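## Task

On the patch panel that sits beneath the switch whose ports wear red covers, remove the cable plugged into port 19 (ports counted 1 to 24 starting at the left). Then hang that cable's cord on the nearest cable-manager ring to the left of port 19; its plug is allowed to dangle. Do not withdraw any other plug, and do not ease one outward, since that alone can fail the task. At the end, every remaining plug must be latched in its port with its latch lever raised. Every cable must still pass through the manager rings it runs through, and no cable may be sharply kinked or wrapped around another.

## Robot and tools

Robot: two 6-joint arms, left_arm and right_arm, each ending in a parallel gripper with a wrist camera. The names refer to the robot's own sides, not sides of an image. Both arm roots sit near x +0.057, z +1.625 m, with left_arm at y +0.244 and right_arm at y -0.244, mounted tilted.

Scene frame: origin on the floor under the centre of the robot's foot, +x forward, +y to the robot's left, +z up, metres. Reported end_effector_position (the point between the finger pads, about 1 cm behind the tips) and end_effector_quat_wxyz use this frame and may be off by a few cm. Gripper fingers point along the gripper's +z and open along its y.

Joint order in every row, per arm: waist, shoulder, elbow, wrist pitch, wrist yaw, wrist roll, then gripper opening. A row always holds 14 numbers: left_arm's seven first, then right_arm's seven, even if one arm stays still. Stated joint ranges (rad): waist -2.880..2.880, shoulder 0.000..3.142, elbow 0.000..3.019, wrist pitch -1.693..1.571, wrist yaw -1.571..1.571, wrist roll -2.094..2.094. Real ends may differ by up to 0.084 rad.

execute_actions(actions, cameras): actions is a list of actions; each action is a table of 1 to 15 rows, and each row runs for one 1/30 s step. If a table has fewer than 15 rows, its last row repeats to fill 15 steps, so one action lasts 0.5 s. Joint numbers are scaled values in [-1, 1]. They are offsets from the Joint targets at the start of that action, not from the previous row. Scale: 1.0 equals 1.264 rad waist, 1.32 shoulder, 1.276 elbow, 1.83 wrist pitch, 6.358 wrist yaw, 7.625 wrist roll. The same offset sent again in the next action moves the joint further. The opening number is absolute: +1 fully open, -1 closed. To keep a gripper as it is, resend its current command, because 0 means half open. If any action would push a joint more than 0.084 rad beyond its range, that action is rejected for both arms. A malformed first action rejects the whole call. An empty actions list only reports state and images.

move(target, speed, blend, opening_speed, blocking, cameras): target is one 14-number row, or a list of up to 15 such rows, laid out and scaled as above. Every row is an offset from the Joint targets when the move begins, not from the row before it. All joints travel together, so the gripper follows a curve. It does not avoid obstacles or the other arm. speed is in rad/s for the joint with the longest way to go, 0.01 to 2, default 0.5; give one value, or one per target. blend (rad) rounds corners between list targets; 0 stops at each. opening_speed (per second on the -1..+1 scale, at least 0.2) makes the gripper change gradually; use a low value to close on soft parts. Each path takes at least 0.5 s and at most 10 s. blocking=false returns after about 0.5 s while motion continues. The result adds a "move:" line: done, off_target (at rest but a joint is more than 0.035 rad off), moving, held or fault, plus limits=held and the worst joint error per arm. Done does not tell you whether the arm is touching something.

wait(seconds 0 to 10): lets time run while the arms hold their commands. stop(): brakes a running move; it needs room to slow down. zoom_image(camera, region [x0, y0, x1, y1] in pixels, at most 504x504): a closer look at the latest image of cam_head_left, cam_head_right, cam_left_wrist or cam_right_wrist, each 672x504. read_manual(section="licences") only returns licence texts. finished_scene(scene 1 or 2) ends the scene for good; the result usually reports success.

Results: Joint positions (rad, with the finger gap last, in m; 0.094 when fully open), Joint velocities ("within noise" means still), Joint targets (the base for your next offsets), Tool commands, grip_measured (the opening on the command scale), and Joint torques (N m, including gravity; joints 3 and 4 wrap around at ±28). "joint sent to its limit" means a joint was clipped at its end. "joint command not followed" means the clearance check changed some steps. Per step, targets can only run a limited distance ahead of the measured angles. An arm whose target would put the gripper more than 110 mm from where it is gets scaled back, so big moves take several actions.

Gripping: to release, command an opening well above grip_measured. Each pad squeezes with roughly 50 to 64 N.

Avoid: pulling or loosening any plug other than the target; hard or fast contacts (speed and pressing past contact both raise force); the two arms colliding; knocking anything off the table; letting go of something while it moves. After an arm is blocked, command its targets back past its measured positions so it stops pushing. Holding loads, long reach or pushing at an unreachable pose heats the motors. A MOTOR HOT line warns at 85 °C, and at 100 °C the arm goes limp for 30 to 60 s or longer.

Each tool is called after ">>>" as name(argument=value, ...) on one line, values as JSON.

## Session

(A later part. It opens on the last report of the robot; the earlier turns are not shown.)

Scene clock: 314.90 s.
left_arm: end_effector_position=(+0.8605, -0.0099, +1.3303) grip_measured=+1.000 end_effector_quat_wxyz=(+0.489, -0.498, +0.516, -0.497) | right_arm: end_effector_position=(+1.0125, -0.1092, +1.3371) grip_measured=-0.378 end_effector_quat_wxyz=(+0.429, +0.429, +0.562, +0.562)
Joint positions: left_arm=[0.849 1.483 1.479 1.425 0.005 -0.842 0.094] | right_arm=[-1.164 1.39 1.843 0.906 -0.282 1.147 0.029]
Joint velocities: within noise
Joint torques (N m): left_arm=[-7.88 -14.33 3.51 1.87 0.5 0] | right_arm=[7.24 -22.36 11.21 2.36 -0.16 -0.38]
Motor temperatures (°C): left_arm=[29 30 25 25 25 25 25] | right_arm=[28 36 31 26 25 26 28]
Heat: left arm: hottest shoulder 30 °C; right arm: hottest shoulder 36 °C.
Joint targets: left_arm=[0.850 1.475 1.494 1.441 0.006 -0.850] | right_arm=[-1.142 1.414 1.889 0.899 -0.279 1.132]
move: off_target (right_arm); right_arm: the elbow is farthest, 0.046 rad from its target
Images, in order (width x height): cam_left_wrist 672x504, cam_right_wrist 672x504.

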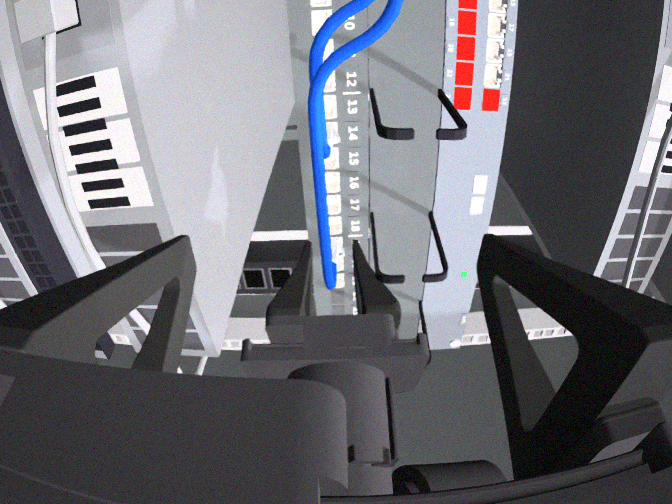

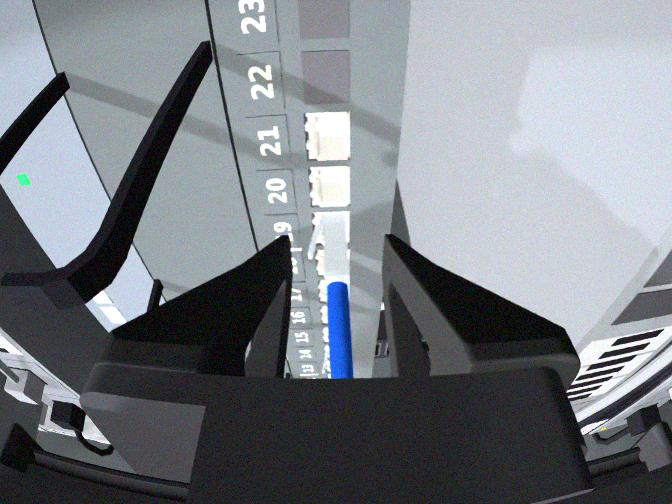

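>>> move(target=[0,0,0,0,0,0,1,0,0,0.0047,0,0,0,-0.38], speed=0.08, cameras=["cam_right_wrist"])

>>> zoom_image(camera="cam_right_wrist", region=[220, 120, 460, 330])

Scene clock: 324.23 s.
left_arm: end_effector_position=(+0.8605, -0.0099, +1.3303) grip_measured=+1.000 end_effector_quat_wxyz=(+0.489, -0.498, +0.516, -0.497) | right_arm: end_effector_position=(+1.0146, -0.1102, +1.3393) grip_measured=-0.378 end_effector_quat_wxyz=(+0.432, +0.428, +0.561, +0.562)
Joint positions: left_arm=[0.849 1.483 1.479 1.425 0.005 -0.842 0.094] | right_arm=[-1.164 1.39 1.849 0.906 -0.282 1.146 0.029]
Joint velocities: within noise
Joint torques (N m): left_arm=[-8.06 -13.98 3.52 2.03 0.5 -0.03] | right_arm=[7.12 -22.65 11.15 2.14 -0.14 -0.37]
Motor temperatures (°C): left_arm=[29 30 25 25 25 25 25] | right_arm=[28 35 31 26 25 26 28]
Heat: left arm: hottest shoulder 30 °C; right arm: hottest shoulder 35 °C.
Joint targets: left_arm=[0.850 1.475 1.494 1.441 0.006 -0.850] | right_arm=[-1.142 1.414 1.895 0.899 -0.279 1.132]
move: off_target (right_arm); right_arm: the elbow is farthest, 0.046 rad from its target
Images, in order (width x height): cam_right_wrist 672x504.

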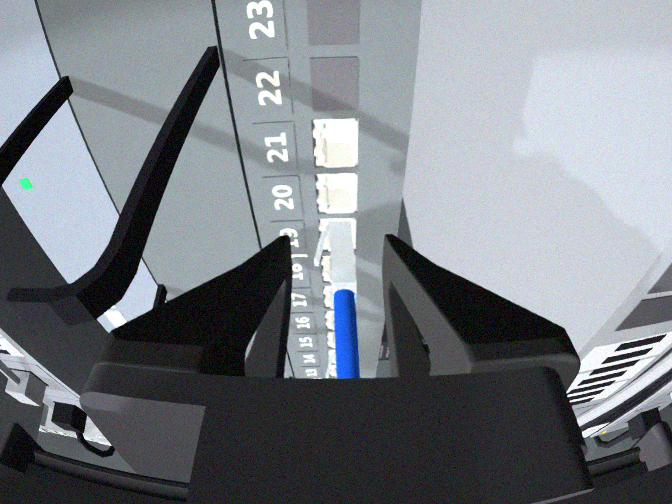

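Scaled by 2.100 from the camera's 672x504 image, which has a finer 960x720 frame.

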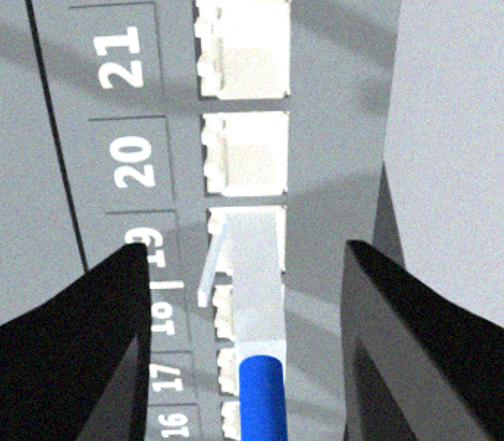

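>>> move(target=[0,0,0,0,0,0,1,0,0,0,0,0,0,-0.72], opening_speed=0.25, cameras=["cam_right_wrist"])

>>> zoom_image(camera="cam_right_wrist", region=[220, 120, 460, 330])

Scene clock: 328.83 s.
left_arm: end_effector_position=(+0.8605, -0.0099, +1.3303) grip_measured=+1.000 end_effector_quat_wxyz=(+0.489, -0.498, +0.516, -0.497) | right_arm: end_effector_position=(+1.0149, -0.1103, +1.3395) grip_measured=-0.717 end_effector_quat_wxyz=(+0.432, +0.428, +0.561, +0.562)
Joint positions: left_arm=[0.849 1.483 1.479 1.425 0.005 -0.842 0.094] | right_arm=[-1.164 1.39 1.85 0.905 -0.282 1.146 0.013]
Joint velocities: within noise
Joint torques (N m): left_arm=[-7.59 -14.56 3.52 2 0.49 0] | right_arm=[7.47 -22.42 11.12 2.18 -0.15 -0.38]
Motor temperatures (°C): left_arm=[29 30 25 25 25 25 25] | right_arm=[28 34 31 26 25 26 28]
Heat: left arm: hottest shoulder 30 °C; right arm: hottest shoulder 34 °C.
Joint targets: left_arm=[0.850 1.475 1.494 1.441 0.006 -0.850] | right_arm=[-1.142 1.414 1.895 0.899 -0.279 1.132]
move: off_target (right_arm); right_arm: the elbow is farthest, 0.045 rad from its target
Images, in order (width x height): cam_right_wrist 672x504.

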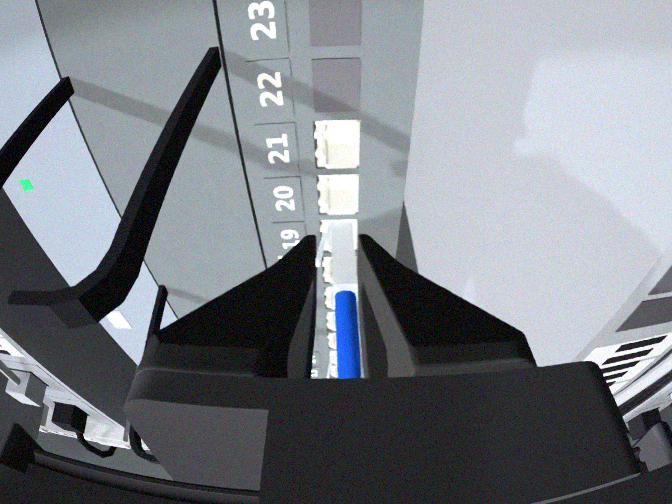

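Scaled by 2.100 from the camera's 672x504 image, which has a finer 960x720 frame.

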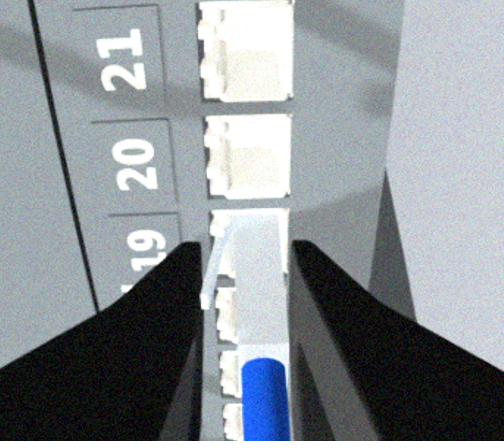

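>>> move(target=[0,0,0,0,0,0,1,0,0,0,0,0,0,-1], opening_speed=0.2, cameras=["cam_right_wrist","cam_left_wrist"])

>>> zoom_image(camera="cam_right_wrist", region=[220, 120, 460, 330])

>>> zoom_image(camera="cam_left_wrist", region=[280, 200, 440, 340])

Scene clock: 333.50 s.
left_arm: end_effector_position=(+0.8605, -0.0099, +1.3303) grip_measured=+1.000 end_effector_quat_wxyz=(+0.489, -0.498, +0.516, -0.497) | right_arm: end_effector_position=(+1.0147, -0.1102, +1.3382) grip_measured=-0.881 end_effector_quat_wxyz=(+0.433, +0.428, +0.562, +0.560)
Joint positions: left_arm=[0.849 1.483 1.479 1.425 0.005 -0.842 0.094] | right_arm=[-1.163 1.392 1.85 0.905 -0.279 1.14 0.006]
Joint velocities: within noise
Joint torques (N m): left_arm=[-8.12 -14.04 3.59 1.87 0.53 0] | right_arm=[7.36 -22.59 11.1 2.17 -0.27 -0.32]
Motor temperatures (°C): left_arm=[29 30 25 25 25 25 25] | right_arm=[28 35 31 26 25 26 28]
Heat: left arm: hottest shoulder 30 °C; right arm: hottest shoulder 35 °C.
Joint targets: left_arm=[0.850 1.475 1.494 1.441 0.006 -0.850] | right_arm=[-1.142 1.414 1.895 0.899 -0.279 1.132]
move: off_target (right_arm); right_arm: the elbow is farthest, 0.045 rad from its target
Images, in order (width x height): cam_left_wrist 672x504, cam_right_wrist 672x504.

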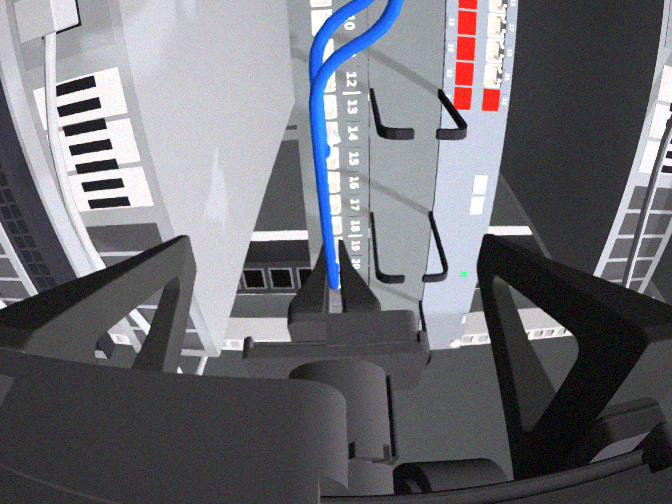

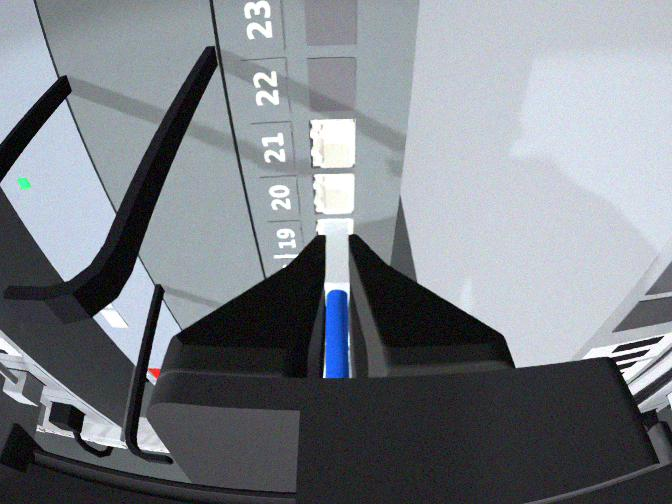

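Scaled by 2.100 from the camera's 672x504 image, which has a finer 960x720 frame.

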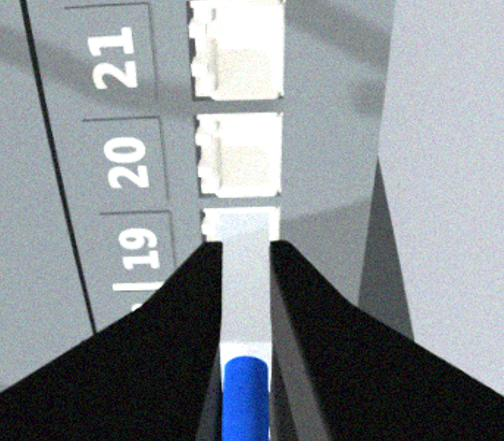

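Scaled by 3.150 from the camera's 672x504 image, which has a finer 960x720 frame.

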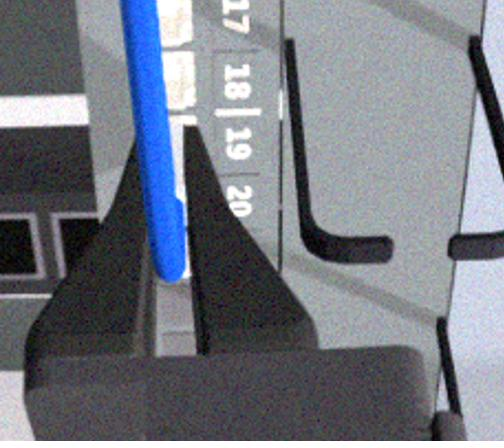

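>>> move(target=[0,0,0,0,0,0,1,0,-0.0265,-0.0314,0.0082,0,0,-1], speed=0.1, cameras=["cam_right_wrist"])

Scene clock: 344.70 s.
left_arm: end_effector_position=(+0.8605, -0.0099, +1.3303) grip_measured=+1.000 end_effector_quat_wxyz=(+0.489, -0.498, +0.516, -0.497) | right_arm: end_effector_position=(+1.0147, -0.1102, +1.3382) grip_measured=-0.881 end_effector_quat_wxyz=(+0.434, +0.428, +0.562, +0.560)
Joint positions: left_arm=[0.849 1.483 1.479 1.425 0.005 -0.842 0.094] | right_arm=[-1.163 1.392 1.85 0.905 -0.279 1.14 0.006]
Joint velocities: within noise
Joint torques (N m): left_arm=[-8.06 -13.86 3.54 1.89 0.49 0.01] | right_arm=[7.24 -25.64 7.45 2.71 -0.28 -0.32]
Motor temperatures (°C): left_arm=[29 30 25 25 25 25 25] | right_arm=[28 35 31 26 25 26 28]
Heat: left arm: hottest shoulder 30 °C; right arm: hottest shoulder 35 °C.
Joint targets: left_arm=[0.850 1.475 1.494 1.441 0.006 -0.850] | right_arm=[-1.142 1.379 1.855 0.914 -0.279 1.132]
move: done
Images, in order (width x height): cam_right_wrist 672x504.

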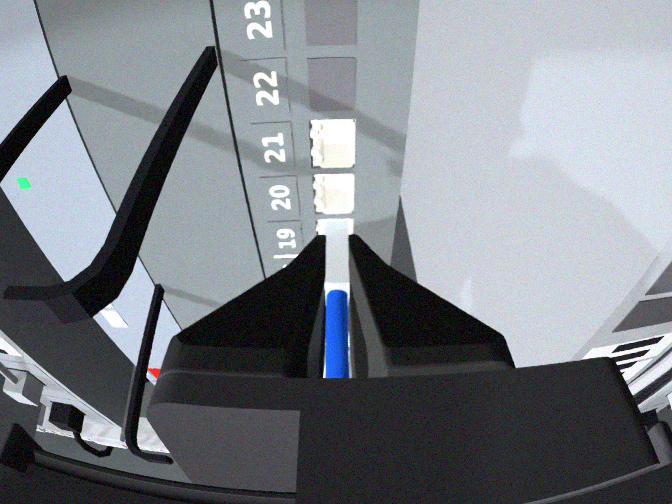

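>>> move(target=[[0,0,0,0,0,0,1,-0.001,-0.022,-0.05,0.022,0,0,-1],[0,0,0,0,0,0,1,-0.003,-0.0515,-0.1473,0.0661,0,0,-1]], speed=0.12, blend=0.05)

>>> zoom_image(camera="cam_left_wrist", region=[280, 160, 480, 360])

Scene clock: 352.53 s.
left_arm: end_effector_position=(+0.8605, -0.0099, +1.3303) grip_measured=+1.000 end_effector_quat_wxyz=(+0.489, -0.498, +0.516, -0.497) | right_arm: end_effector_position=(+0.9708, -0.1066, +1.3338) grip_measured=-0.881 end_effector_quat_wxyz=(+0.430, +0.431, +0.564, +0.558)
Joint positions: left_arm=[0.849 1.483 1.479 1.425 0.005 -0.842 0.094] | right_arm=[-1.162 1.34 1.676 1.016 -0.275 1.14 0.006]
Joint velocities: within noise
Joint torques (N m): left_arm=[-8.29 -13.68 3.47 1.87 0.48 -0.01] | right_arm=[6.53 -25.52 5 3.14 -0.41 -0.32]
Motor temperatures (°C): left_arm=[29 30 25 25 25 25 25] | right_arm=[28 36 31 26 25 26 29]
Heat: left arm: hottest shoulder 30 °C; right arm: hottest shoulder 36 °C.
Joint targets: left_arm=[0.850 1.475 1.494 1.441 0.006 -0.850] | right_arm=[-1.145 1.311 1.667 1.035 -0.279 1.132]
move: done; blend cut to 0.0319 rad at target 1

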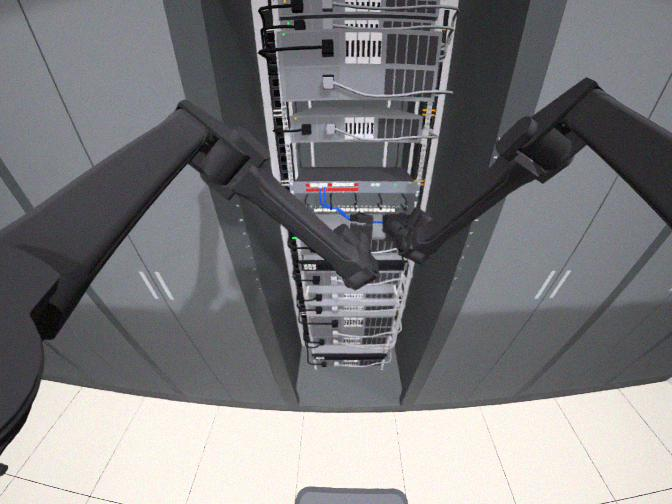

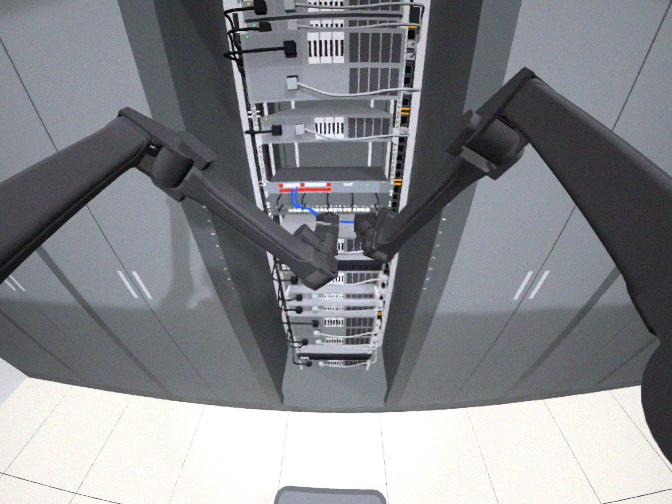

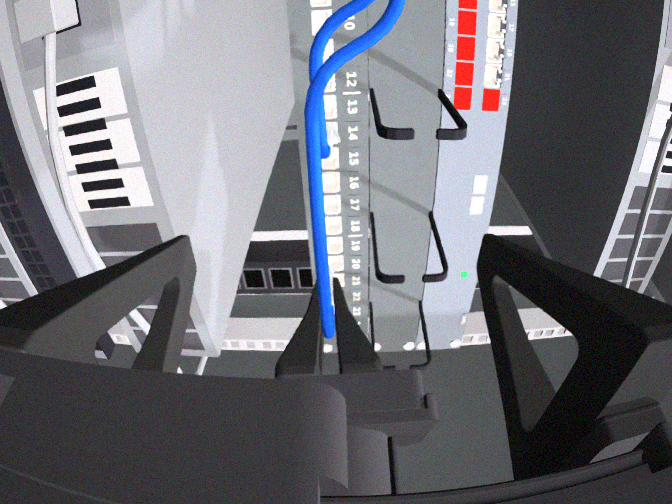

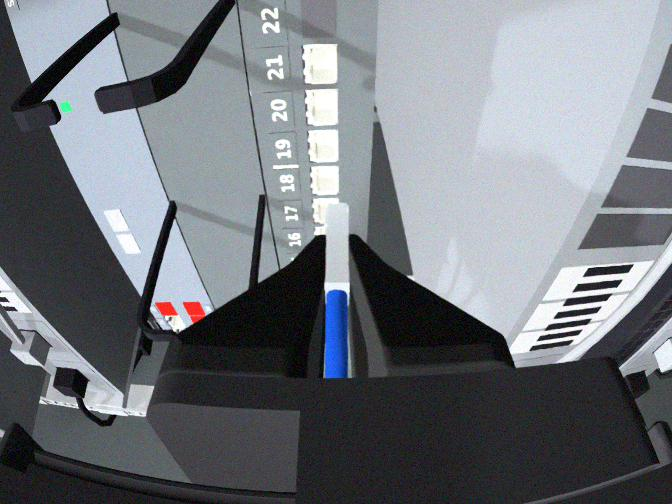

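Scaled by 2.520 from the camera's 672x504 image, which has a finer 960x720 frame.

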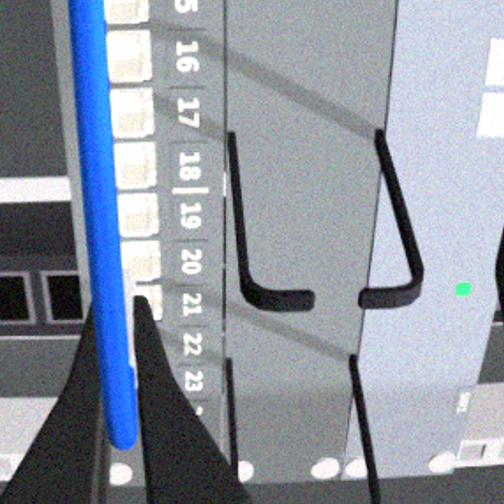

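>>> move(target=[0,0,0,0,0,0,1,0.0403,-0.1068,-0.1446,0.0213,0.0013,-0.006,-1], speed=0.12, cameras=["cam_left_wrist","cam_right_wrist","cam_head_left"])

>>> zoom_image(camera="cam_left_wrist", region=[280, 100, 480, 360])

Scene clock: 403.60 s.
left_arm: end_effector_position=(+0.8605, -0.0099, +1.3303) grip_measured=+1.000 end_effector_quat_wxyz=(+0.489, -0.498, +0.516, -0.497) | right_arm: end_effector_position=(+0.9453, -0.1110, +1.3879) grip_measured=-0.881 end_effector_quat_wxyz=(+0.432, +0.428, +0.559, +0.564)
Joint positions: left_arm=[0.849 1.483 1.479 1.425 0.005 -0.842 0.094] | right_arm=[-1.116 1.195 1.492 1.056 -0.274 1.101 0.006]
Joint velocities: within noise
Joint torques (N m): left_arm=[-7.77 -13.98 3.6 1.89 0.48 0.01] | right_arm=[6.48 -23.88 4.52 3.06 -0.19 -0.37]
Motor temperatures (°C): left_arm=[29 30 26 25 25 25 25] | right_arm=[28 37 29 26 26 26 30]
Heat: left arm: hottest shoulder 30 °C; right arm: hottest shoulder 37 °C.
Joint targets: left_arm=[0.850 1.475 1.494 1.441 0.006 -0.850] | right_arm=[-1.095 1.170 1.482 1.074 -0.271 1.087]
move: done
Images, in order (width x height): cam_head_left 672x504, cam_left_wrist 672x504, cam_right_wrist 672x504.

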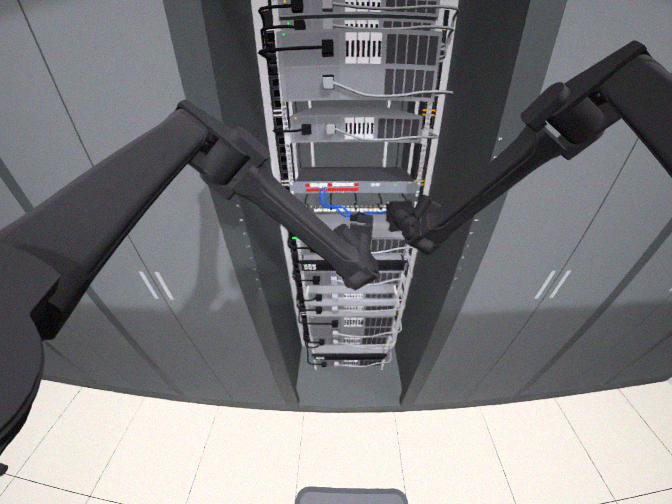

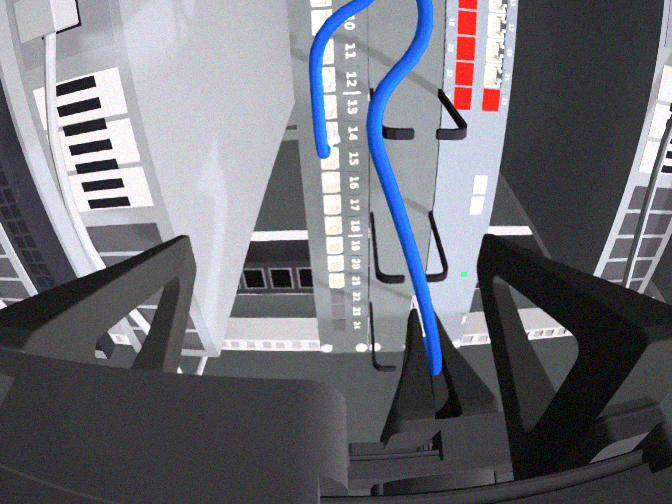

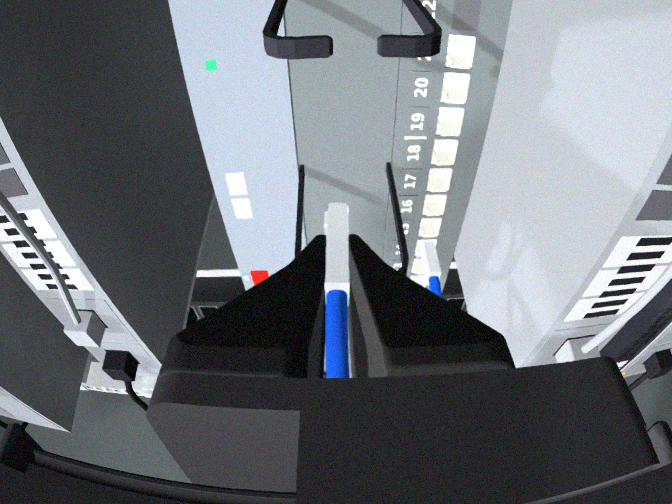

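Scaled by 1.938 from the camera's 672x504 image, which has a finer 960x720 frame.

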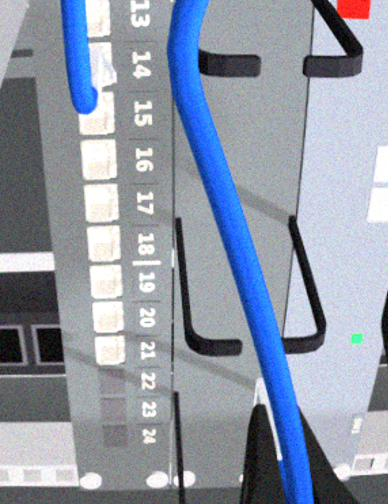

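>>> move(target=[-0.087,0.028,0.0389,0.0088,-0.0019,0.0134,1,0,0,0,0,0,0,-1], speed=0.2)

>>> zoom_image(camera="cam_left_wrist", region=[250, 60, 500, 310])

Scene clock: 416.50 s.
left_arm: end_effector_position=(+0.8725, -0.0361, +1.3657) grip_measured=+1.000 end_effector_quat_wxyz=(+0.503, -0.499, +0.497, -0.500) | right_arm: end_effector_position=(+0.9446, -0.1107, +1.3874) grip_measured=-0.881 end_effector_quat_wxyz=(+0.432, +0.428, +0.560, +0.563)
Joint positions: left_arm=[0.754 1.498 1.525 1.442 -0.004 -0.757 0.094] | right_arm=[-1.116 1.195 1.49 1.057 -0.273 1.1 0.006]
Joint velocities: within noise
Joint torques (N m): left_arm=[-10.46 -11.81 3.9 1.68 0.41 0.18] | right_arm=[6.42 -24 4.62 3.02 -0.19 -0.36]
Motor temperatures (°C): left_arm=[29 30 26 25 25 25 25] | right_arm=[28 38 28 26 25 26 30]
Heat: left arm: hottest shoulder 30 °C; right arm: hottest shoulder 38 °C.
Joint targets: left_arm=[0.740 1.512 1.543 1.456 -0.006 -0.748] | right_arm=[-1.095 1.170 1.482 1.074 -0.271 1.087]
move: done

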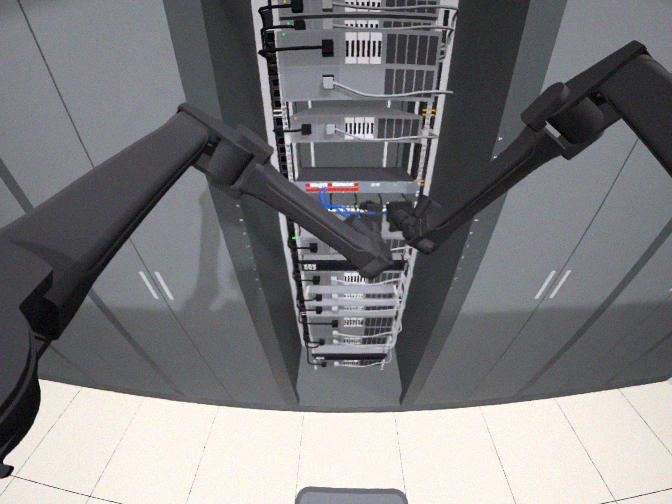

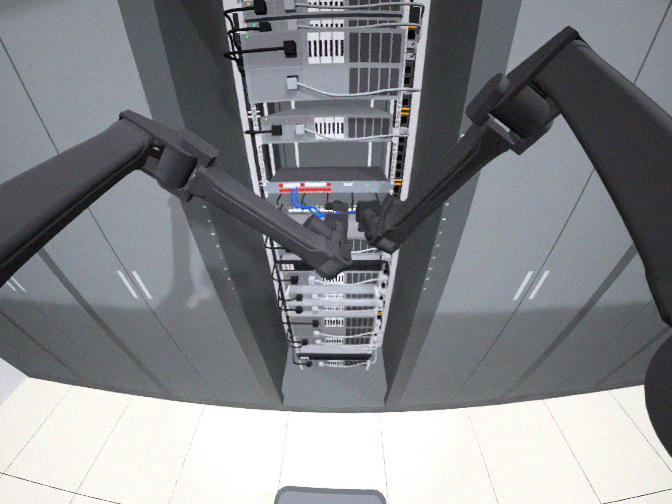

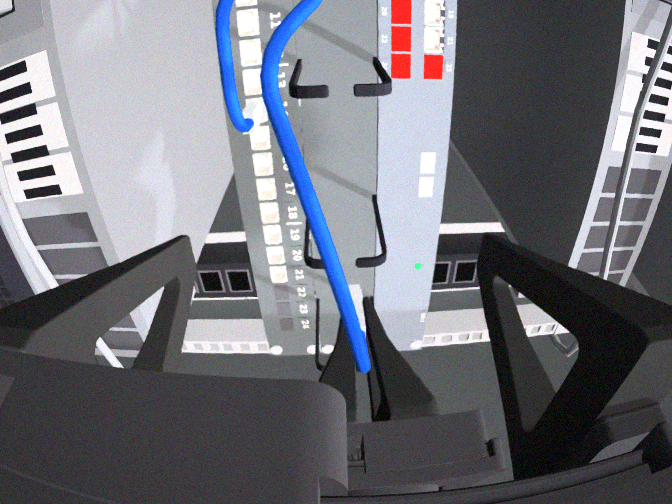

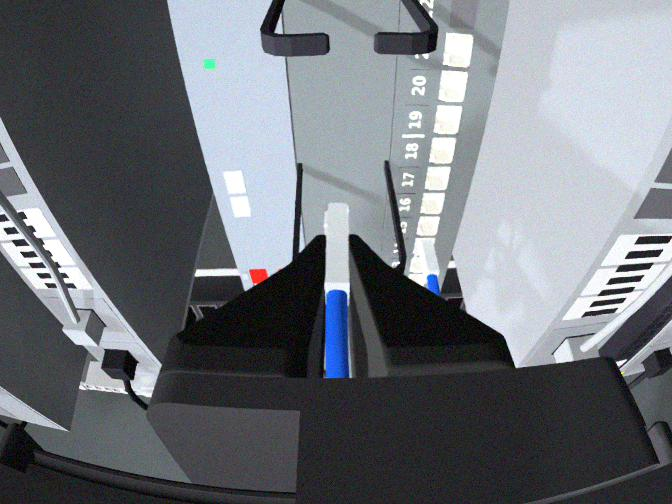

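Scaled by 2.016 from the camera's 672x504 image, which has a finer 960x720 frame.

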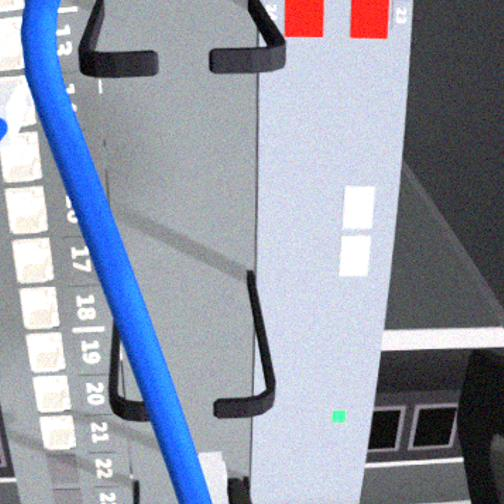

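>>> move(target=[0.0316,0.0235,0.1144,-0.0738,0,-0.0034,1,0,0,0,0,0,0,-1], speed=0.1, cameras=["cam_left_wrist","cam_right_wrist"])

>>> zoom_image(camera="cam_left_wrist", region=[200, 60, 480, 310])

Scene clock: 444.33 s.
left_arm: end_effector_position=(+0.9153, -0.0349, +1.3621) grip_measured=+1.000 end_effector_quat_wxyz=(+0.504, -0.500, +0.496, -0.500) | right_arm: end_effector_position=(+0.9446, -0.1107, +1.3874) grip_measured=-0.881 end_effector_quat_wxyz=(+0.432, +0.428, +0.560, +0.563)
Joint positions: left_arm=[0.762 1.526 1.667 1.329 -0.005 -0.765 0.094] | right_arm=[-1.116 1.195 1.49 1.057 -0.273 1.1 0.006]
Joint velocities: within noise
Joint torques (N m): left_arm=[-7.53 -12.04 4.94 0.99 0.43 0.04] | right_arm=[6.36 -24.12 4.64 3 -0.19 -0.36]
Motor temperatures (°C): left_arm=[29 30 26 25 25 25 25] | right_arm=[28 38 28 26 25 26 30]
Heat: left arm: hottest shoulder 30 °C; right arm: hottest shoulder 38 °C.
Joint targets: left_arm=[0.780 1.543 1.689 1.321 -0.006 -0.774] | right_arm=[-1.095 1.170 1.482 1.074 -0.271 1.087]
move: done
Images, in order (width x height): cam_left_wrist 672x504, cam_right_wrist 672x504.

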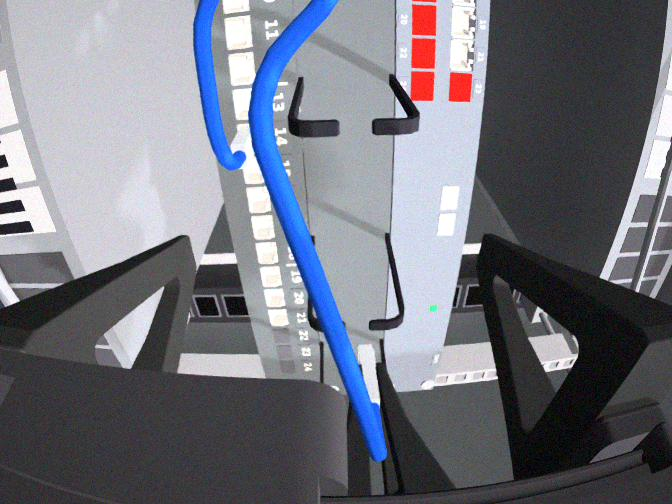

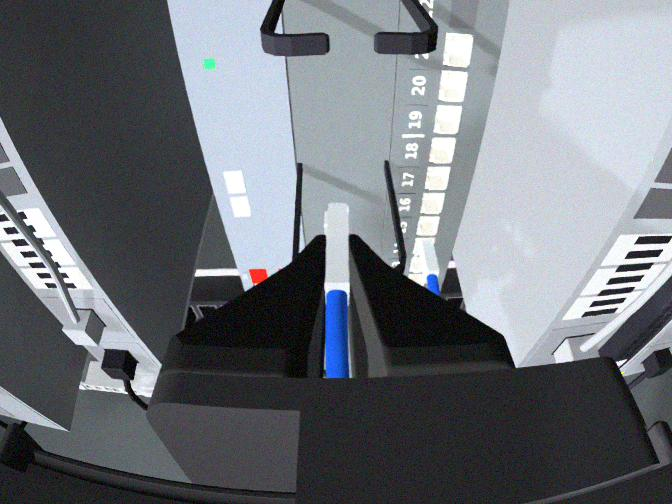

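Scaled by 1.800 from the camera's 672x504 image, which has a finer 960x720 frame.

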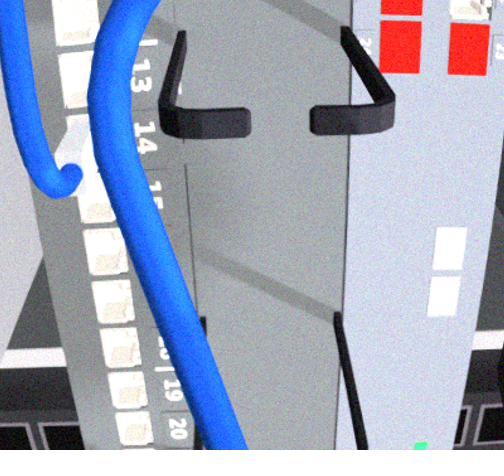

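>>> move(target=[0,0,0,0,0,0,-0.88,0,0,0,0,0,0,-1], opening_speed=0.8, cameras=["cam_left_wrist","cam_right_wrist"])

>>> zoom_image(camera="cam_left_wrist", region=[240, 160, 490, 410])

Scene clock: 464.33 s.
left_arm: end_effector_position=(+0.9151, -0.0354, +1.3616) grip_measured=-0.875 end_effector_quat_wxyz=(+0.502, -0.501, +0.495, -0.501) | right_arm: end_effector_position=(+0.9447, -0.1109, +1.3873) grip_measured=-0.881 end_effector_quat_wxyz=(+0.432, +0.428, +0.560, +0.563)
Joint positions: left_arm=[0.762 1.527 1.668 1.329 -0.005 -0.77 0.006] | right_arm=[-1.116 1.195 1.49 1.057 -0.272 1.098 0.006]
Joint velocities: within noise
Joint torques (N m): left_arm=[-7.65 -12.4 4.83 0.9 0.43 0.06] | right_arm=[6.42 -23.94 4.62 3 -0.23 -0.34]
Motor temperatures (°C): left_arm=[29 31 26 25 25 25 25] | right_arm=[28 38 28 26 25 26 31]
Heat: left arm: hottest shoulder 31 °C; right arm: hottest shoulder 38 °C.
Joint targets: left_arm=[0.780 1.543 1.689 1.321 -0.006 -0.774] | right_arm=[-1.095 1.170 1.482 1.074 -0.271 1.087]
move: done
Images, in order (width x height): cam_left_wrist 672x504, cam_right_wrist 672x504.

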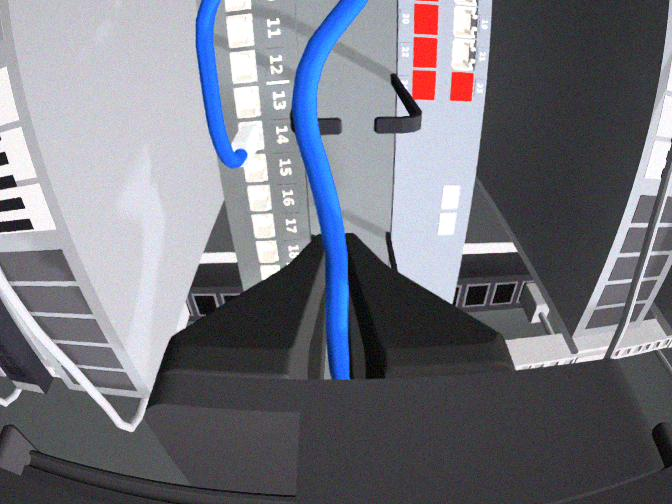

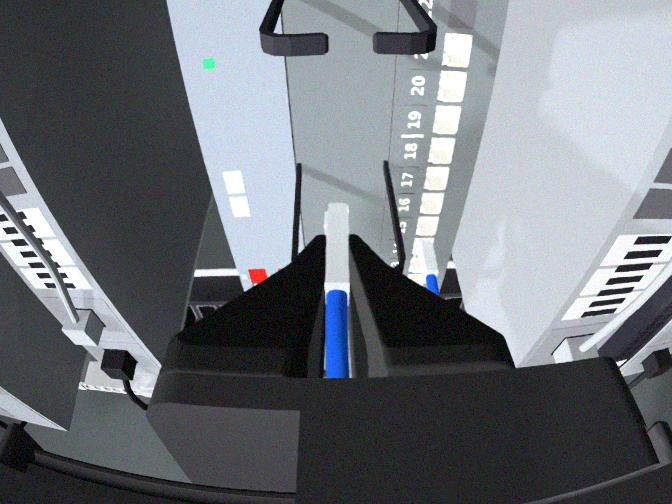

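Scaled by 2.016 from the camera's 672x504 image, which has a finer 960x720 frame.

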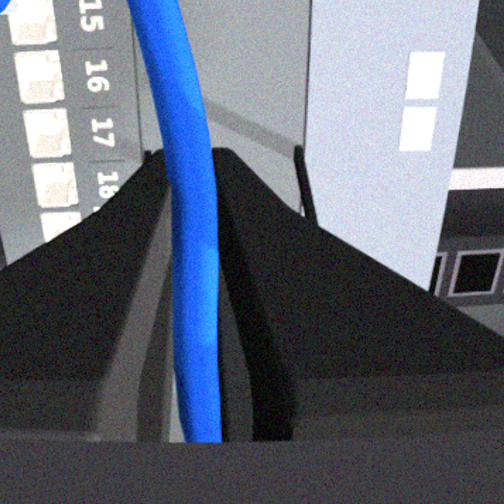

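>>> move(target=[-0.0427,-0.0303,-0.0188,-0.005,-0.001,0.0052,-0.84,0.0316,0.053,0.0016,0.0492,0.0245,-0.0034,-1], speed=0.1)

>>> zoom_image(camera="cam_right_wrist", region=[220, 0, 470, 250])

>>> zoom_image(camera="cam_left_wrist", region=[240, 60, 490, 310])

Scene clock: 529.77 s.
left_arm: end_effector_position=(+0.9154, -0.0397, +1.3641) grip_measured=-0.842 end_effector_quat_wxyz=(+0.501, -0.501, +0.499, -0.499) | right_arm: end_effector_position=(+0.9441, -0.1221, +1.3853) grip_measured=-0.881 end_effector_quat_wxyz=(+0.468, +0.469, +0.531, +0.528)
Joint positions: left_arm=[0.75 1.526 1.668 1.321 -0.009 -0.754 0.007] | right_arm=[-1.083 1.213 1.486 1.131 -0.136 1.078 0.006]
Joint velocities: within noise
Joint torques (N m): left_arm=[-9.93 -13.39 3.12 1.28 0.48 0.08] | right_arm=[5.13 -21.13 4.97 2.36 -0.38 -0.25]
Motor temperatures (°C): left_arm=[29 31 26 25 25 25 25] | right_arm=[28 39 27 26 25 26 31]
Heat: left arm: hottest shoulder 31 °C; right arm: hottest shoulder 39 °C.
Joint targets: left_arm=[0.751 1.526 1.668 1.321 -0.009 -0.755] | right_arm=[-1.083 1.212 1.486 1.130 -0.138 1.078]
move: held (left_arm, right_arm; a check stopped the path); limits=held
joint command not followed: on one or more control steps a check withheld the commanded joint targets of the left arm, and it was not sent them on those steps.
cause: the commanded joint targets, or the way to them, would bring a part of the robot too close to another arm (this arm's wrist (the part past joint 4) and the right arm's wrist (the part past joint 4), along the way the arms are being sent, or toward where that arm still pushes).
joint command not followed: on one or more control steps a check withheld the commanded joint targets of the right arm, and it was not sent them on those steps.
cause: the commanded joint targets, or the way to them, would bring a part of the robot too close to another arm (this arm's wrist (the part past joint 4) and the left arm's wrist (the part past joint 4), along the way the arms are being sent, or toward where that arm still pushes).

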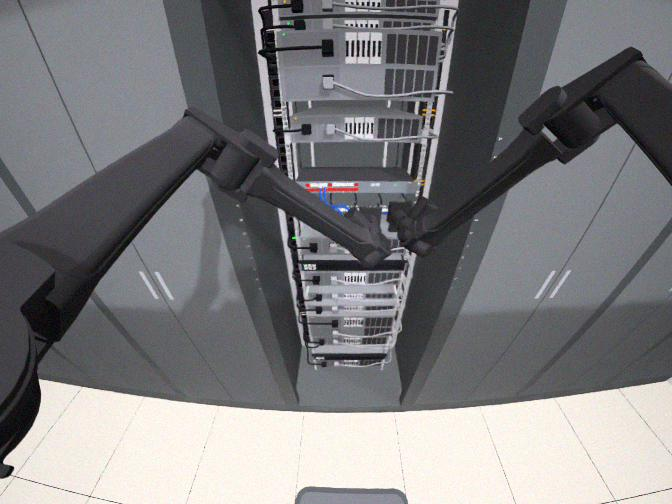

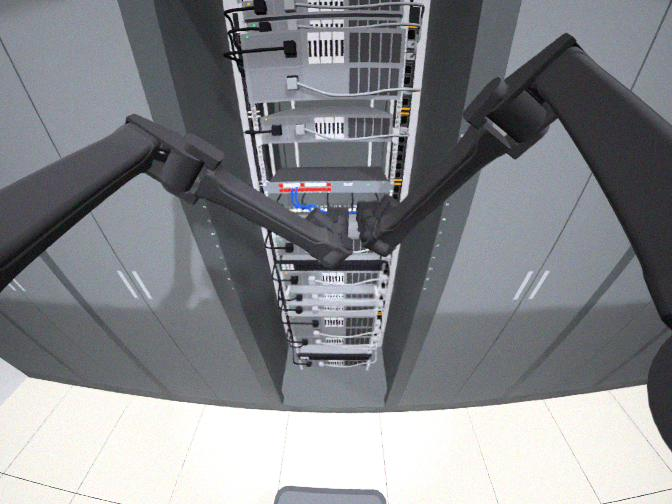

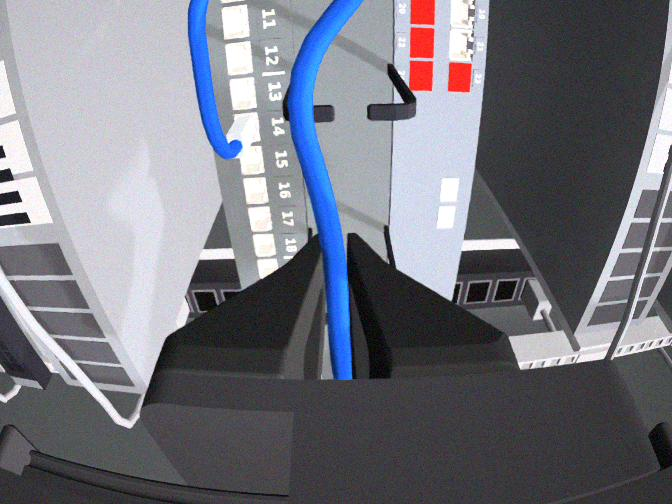

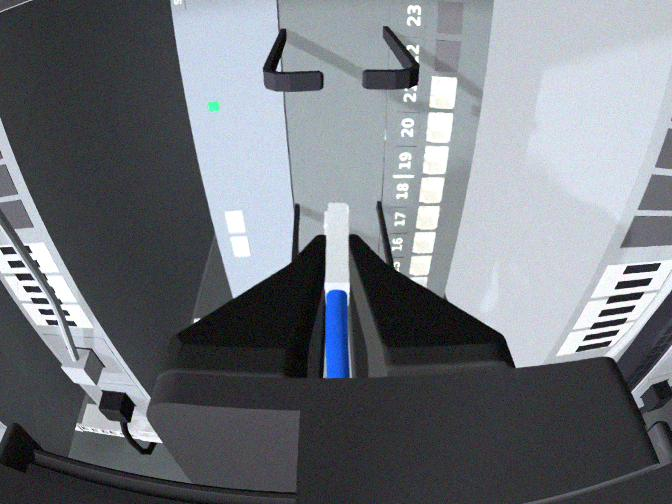

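Scaled by 2.016 from the camera's 672x504 image, which has a finer 960x720 frame.

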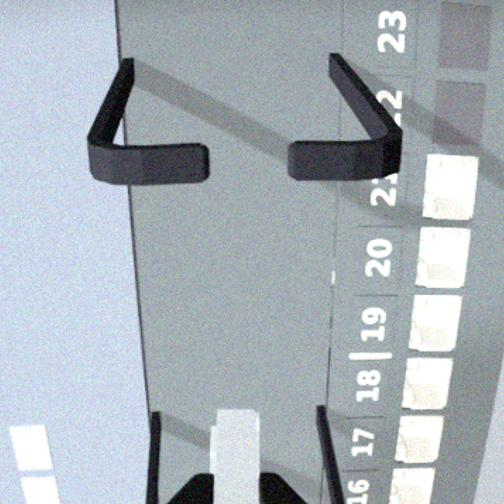

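Scaled by 2.016 from the camera's 672x504 image, which has a finer 960x720 frame.

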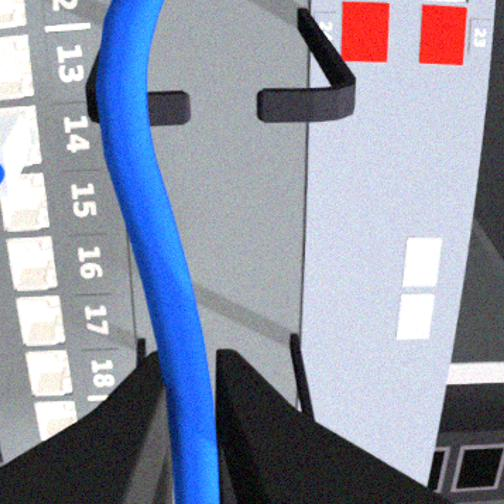

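>>> move(target=[0.0452,-0.0809,-0.0676,-0.0883,0.0239,-0.0046,-0.84,0,0,0,0,0,0,-1], speed=0.1)

>>> zoom_image(camera="cam_left_wrist", region=[240, 60, 490, 310])

Scene clock: 560.67 s.
left_arm: end_effector_position=(+0.9143, -0.0438, +1.3690) grip_measured=-0.842 end_effector_quat_wxyz=(+0.448, -0.447, +0.547, -0.547) | right_arm: end_effector_position=(+0.9441, -0.1221, +1.3853) grip_measured=-0.881 end_effector_quat_wxyz=(+0.468, +0.469, +0.531, +0.528)
Joint positions: left_arm=[0.79 1.435 1.587 1.167 0.14 -0.783 0.007] | right_arm=[-1.083 1.213 1.486 1.131 -0.136 1.078 0.006]
Joint velocities: within noise
Joint torques (N m): left_arm=[-6.59 -14.8 3 0.81 0.66 0.02] | right_arm=[4.78 -21.6 5.08 2.26 -0.38 -0.25]
Motor temperatures (°C): left_arm=[29 31 26 25 25 25 25] | right_arm=[28 37 27 26 26 26 31]
Heat: left arm: hottest shoulder 31 °C; right arm: hottest shoulder 37 °C.
Joint targets: left_arm=[0.808 1.420 1.582 1.159 0.143 -0.790] | right_arm=[-1.083 1.212 1.486 1.130 -0.138 1.078]
move: done

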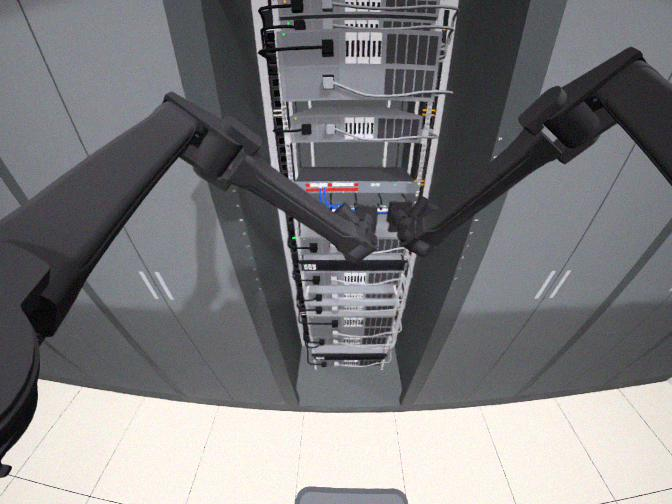

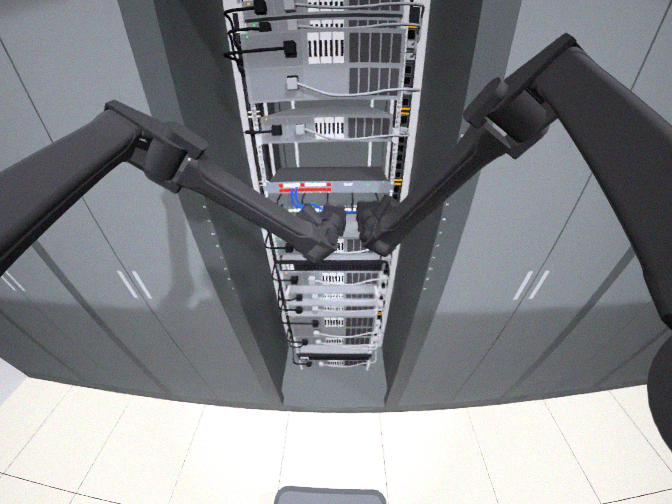

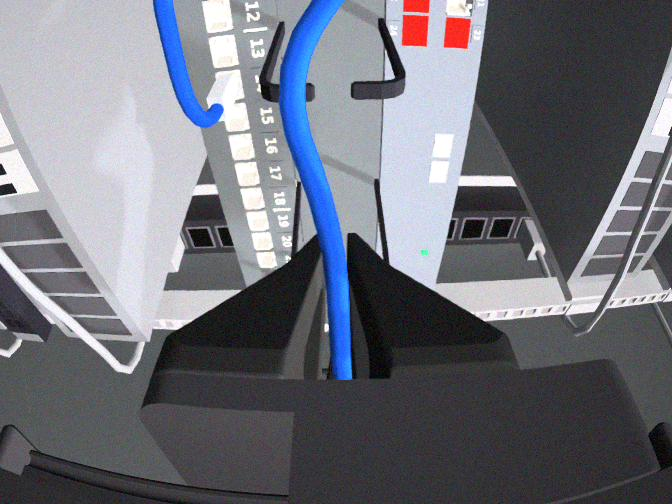

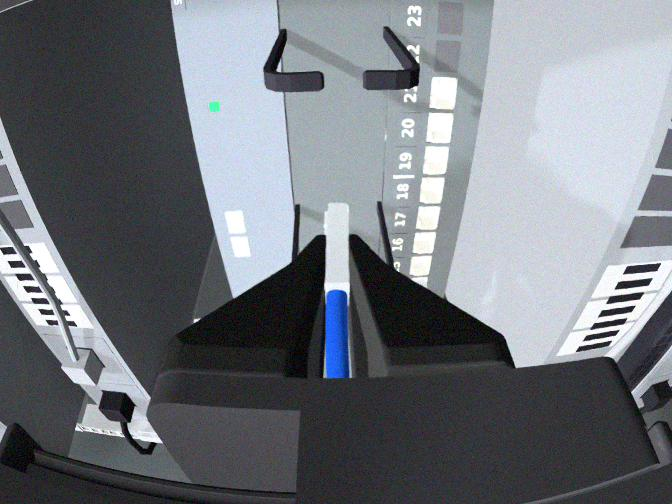

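Scaled by 2.016 from the camera's 672x504 image, which has a finer 960x720 frame.

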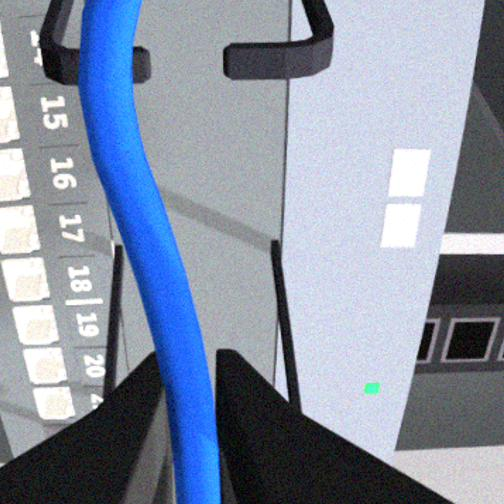

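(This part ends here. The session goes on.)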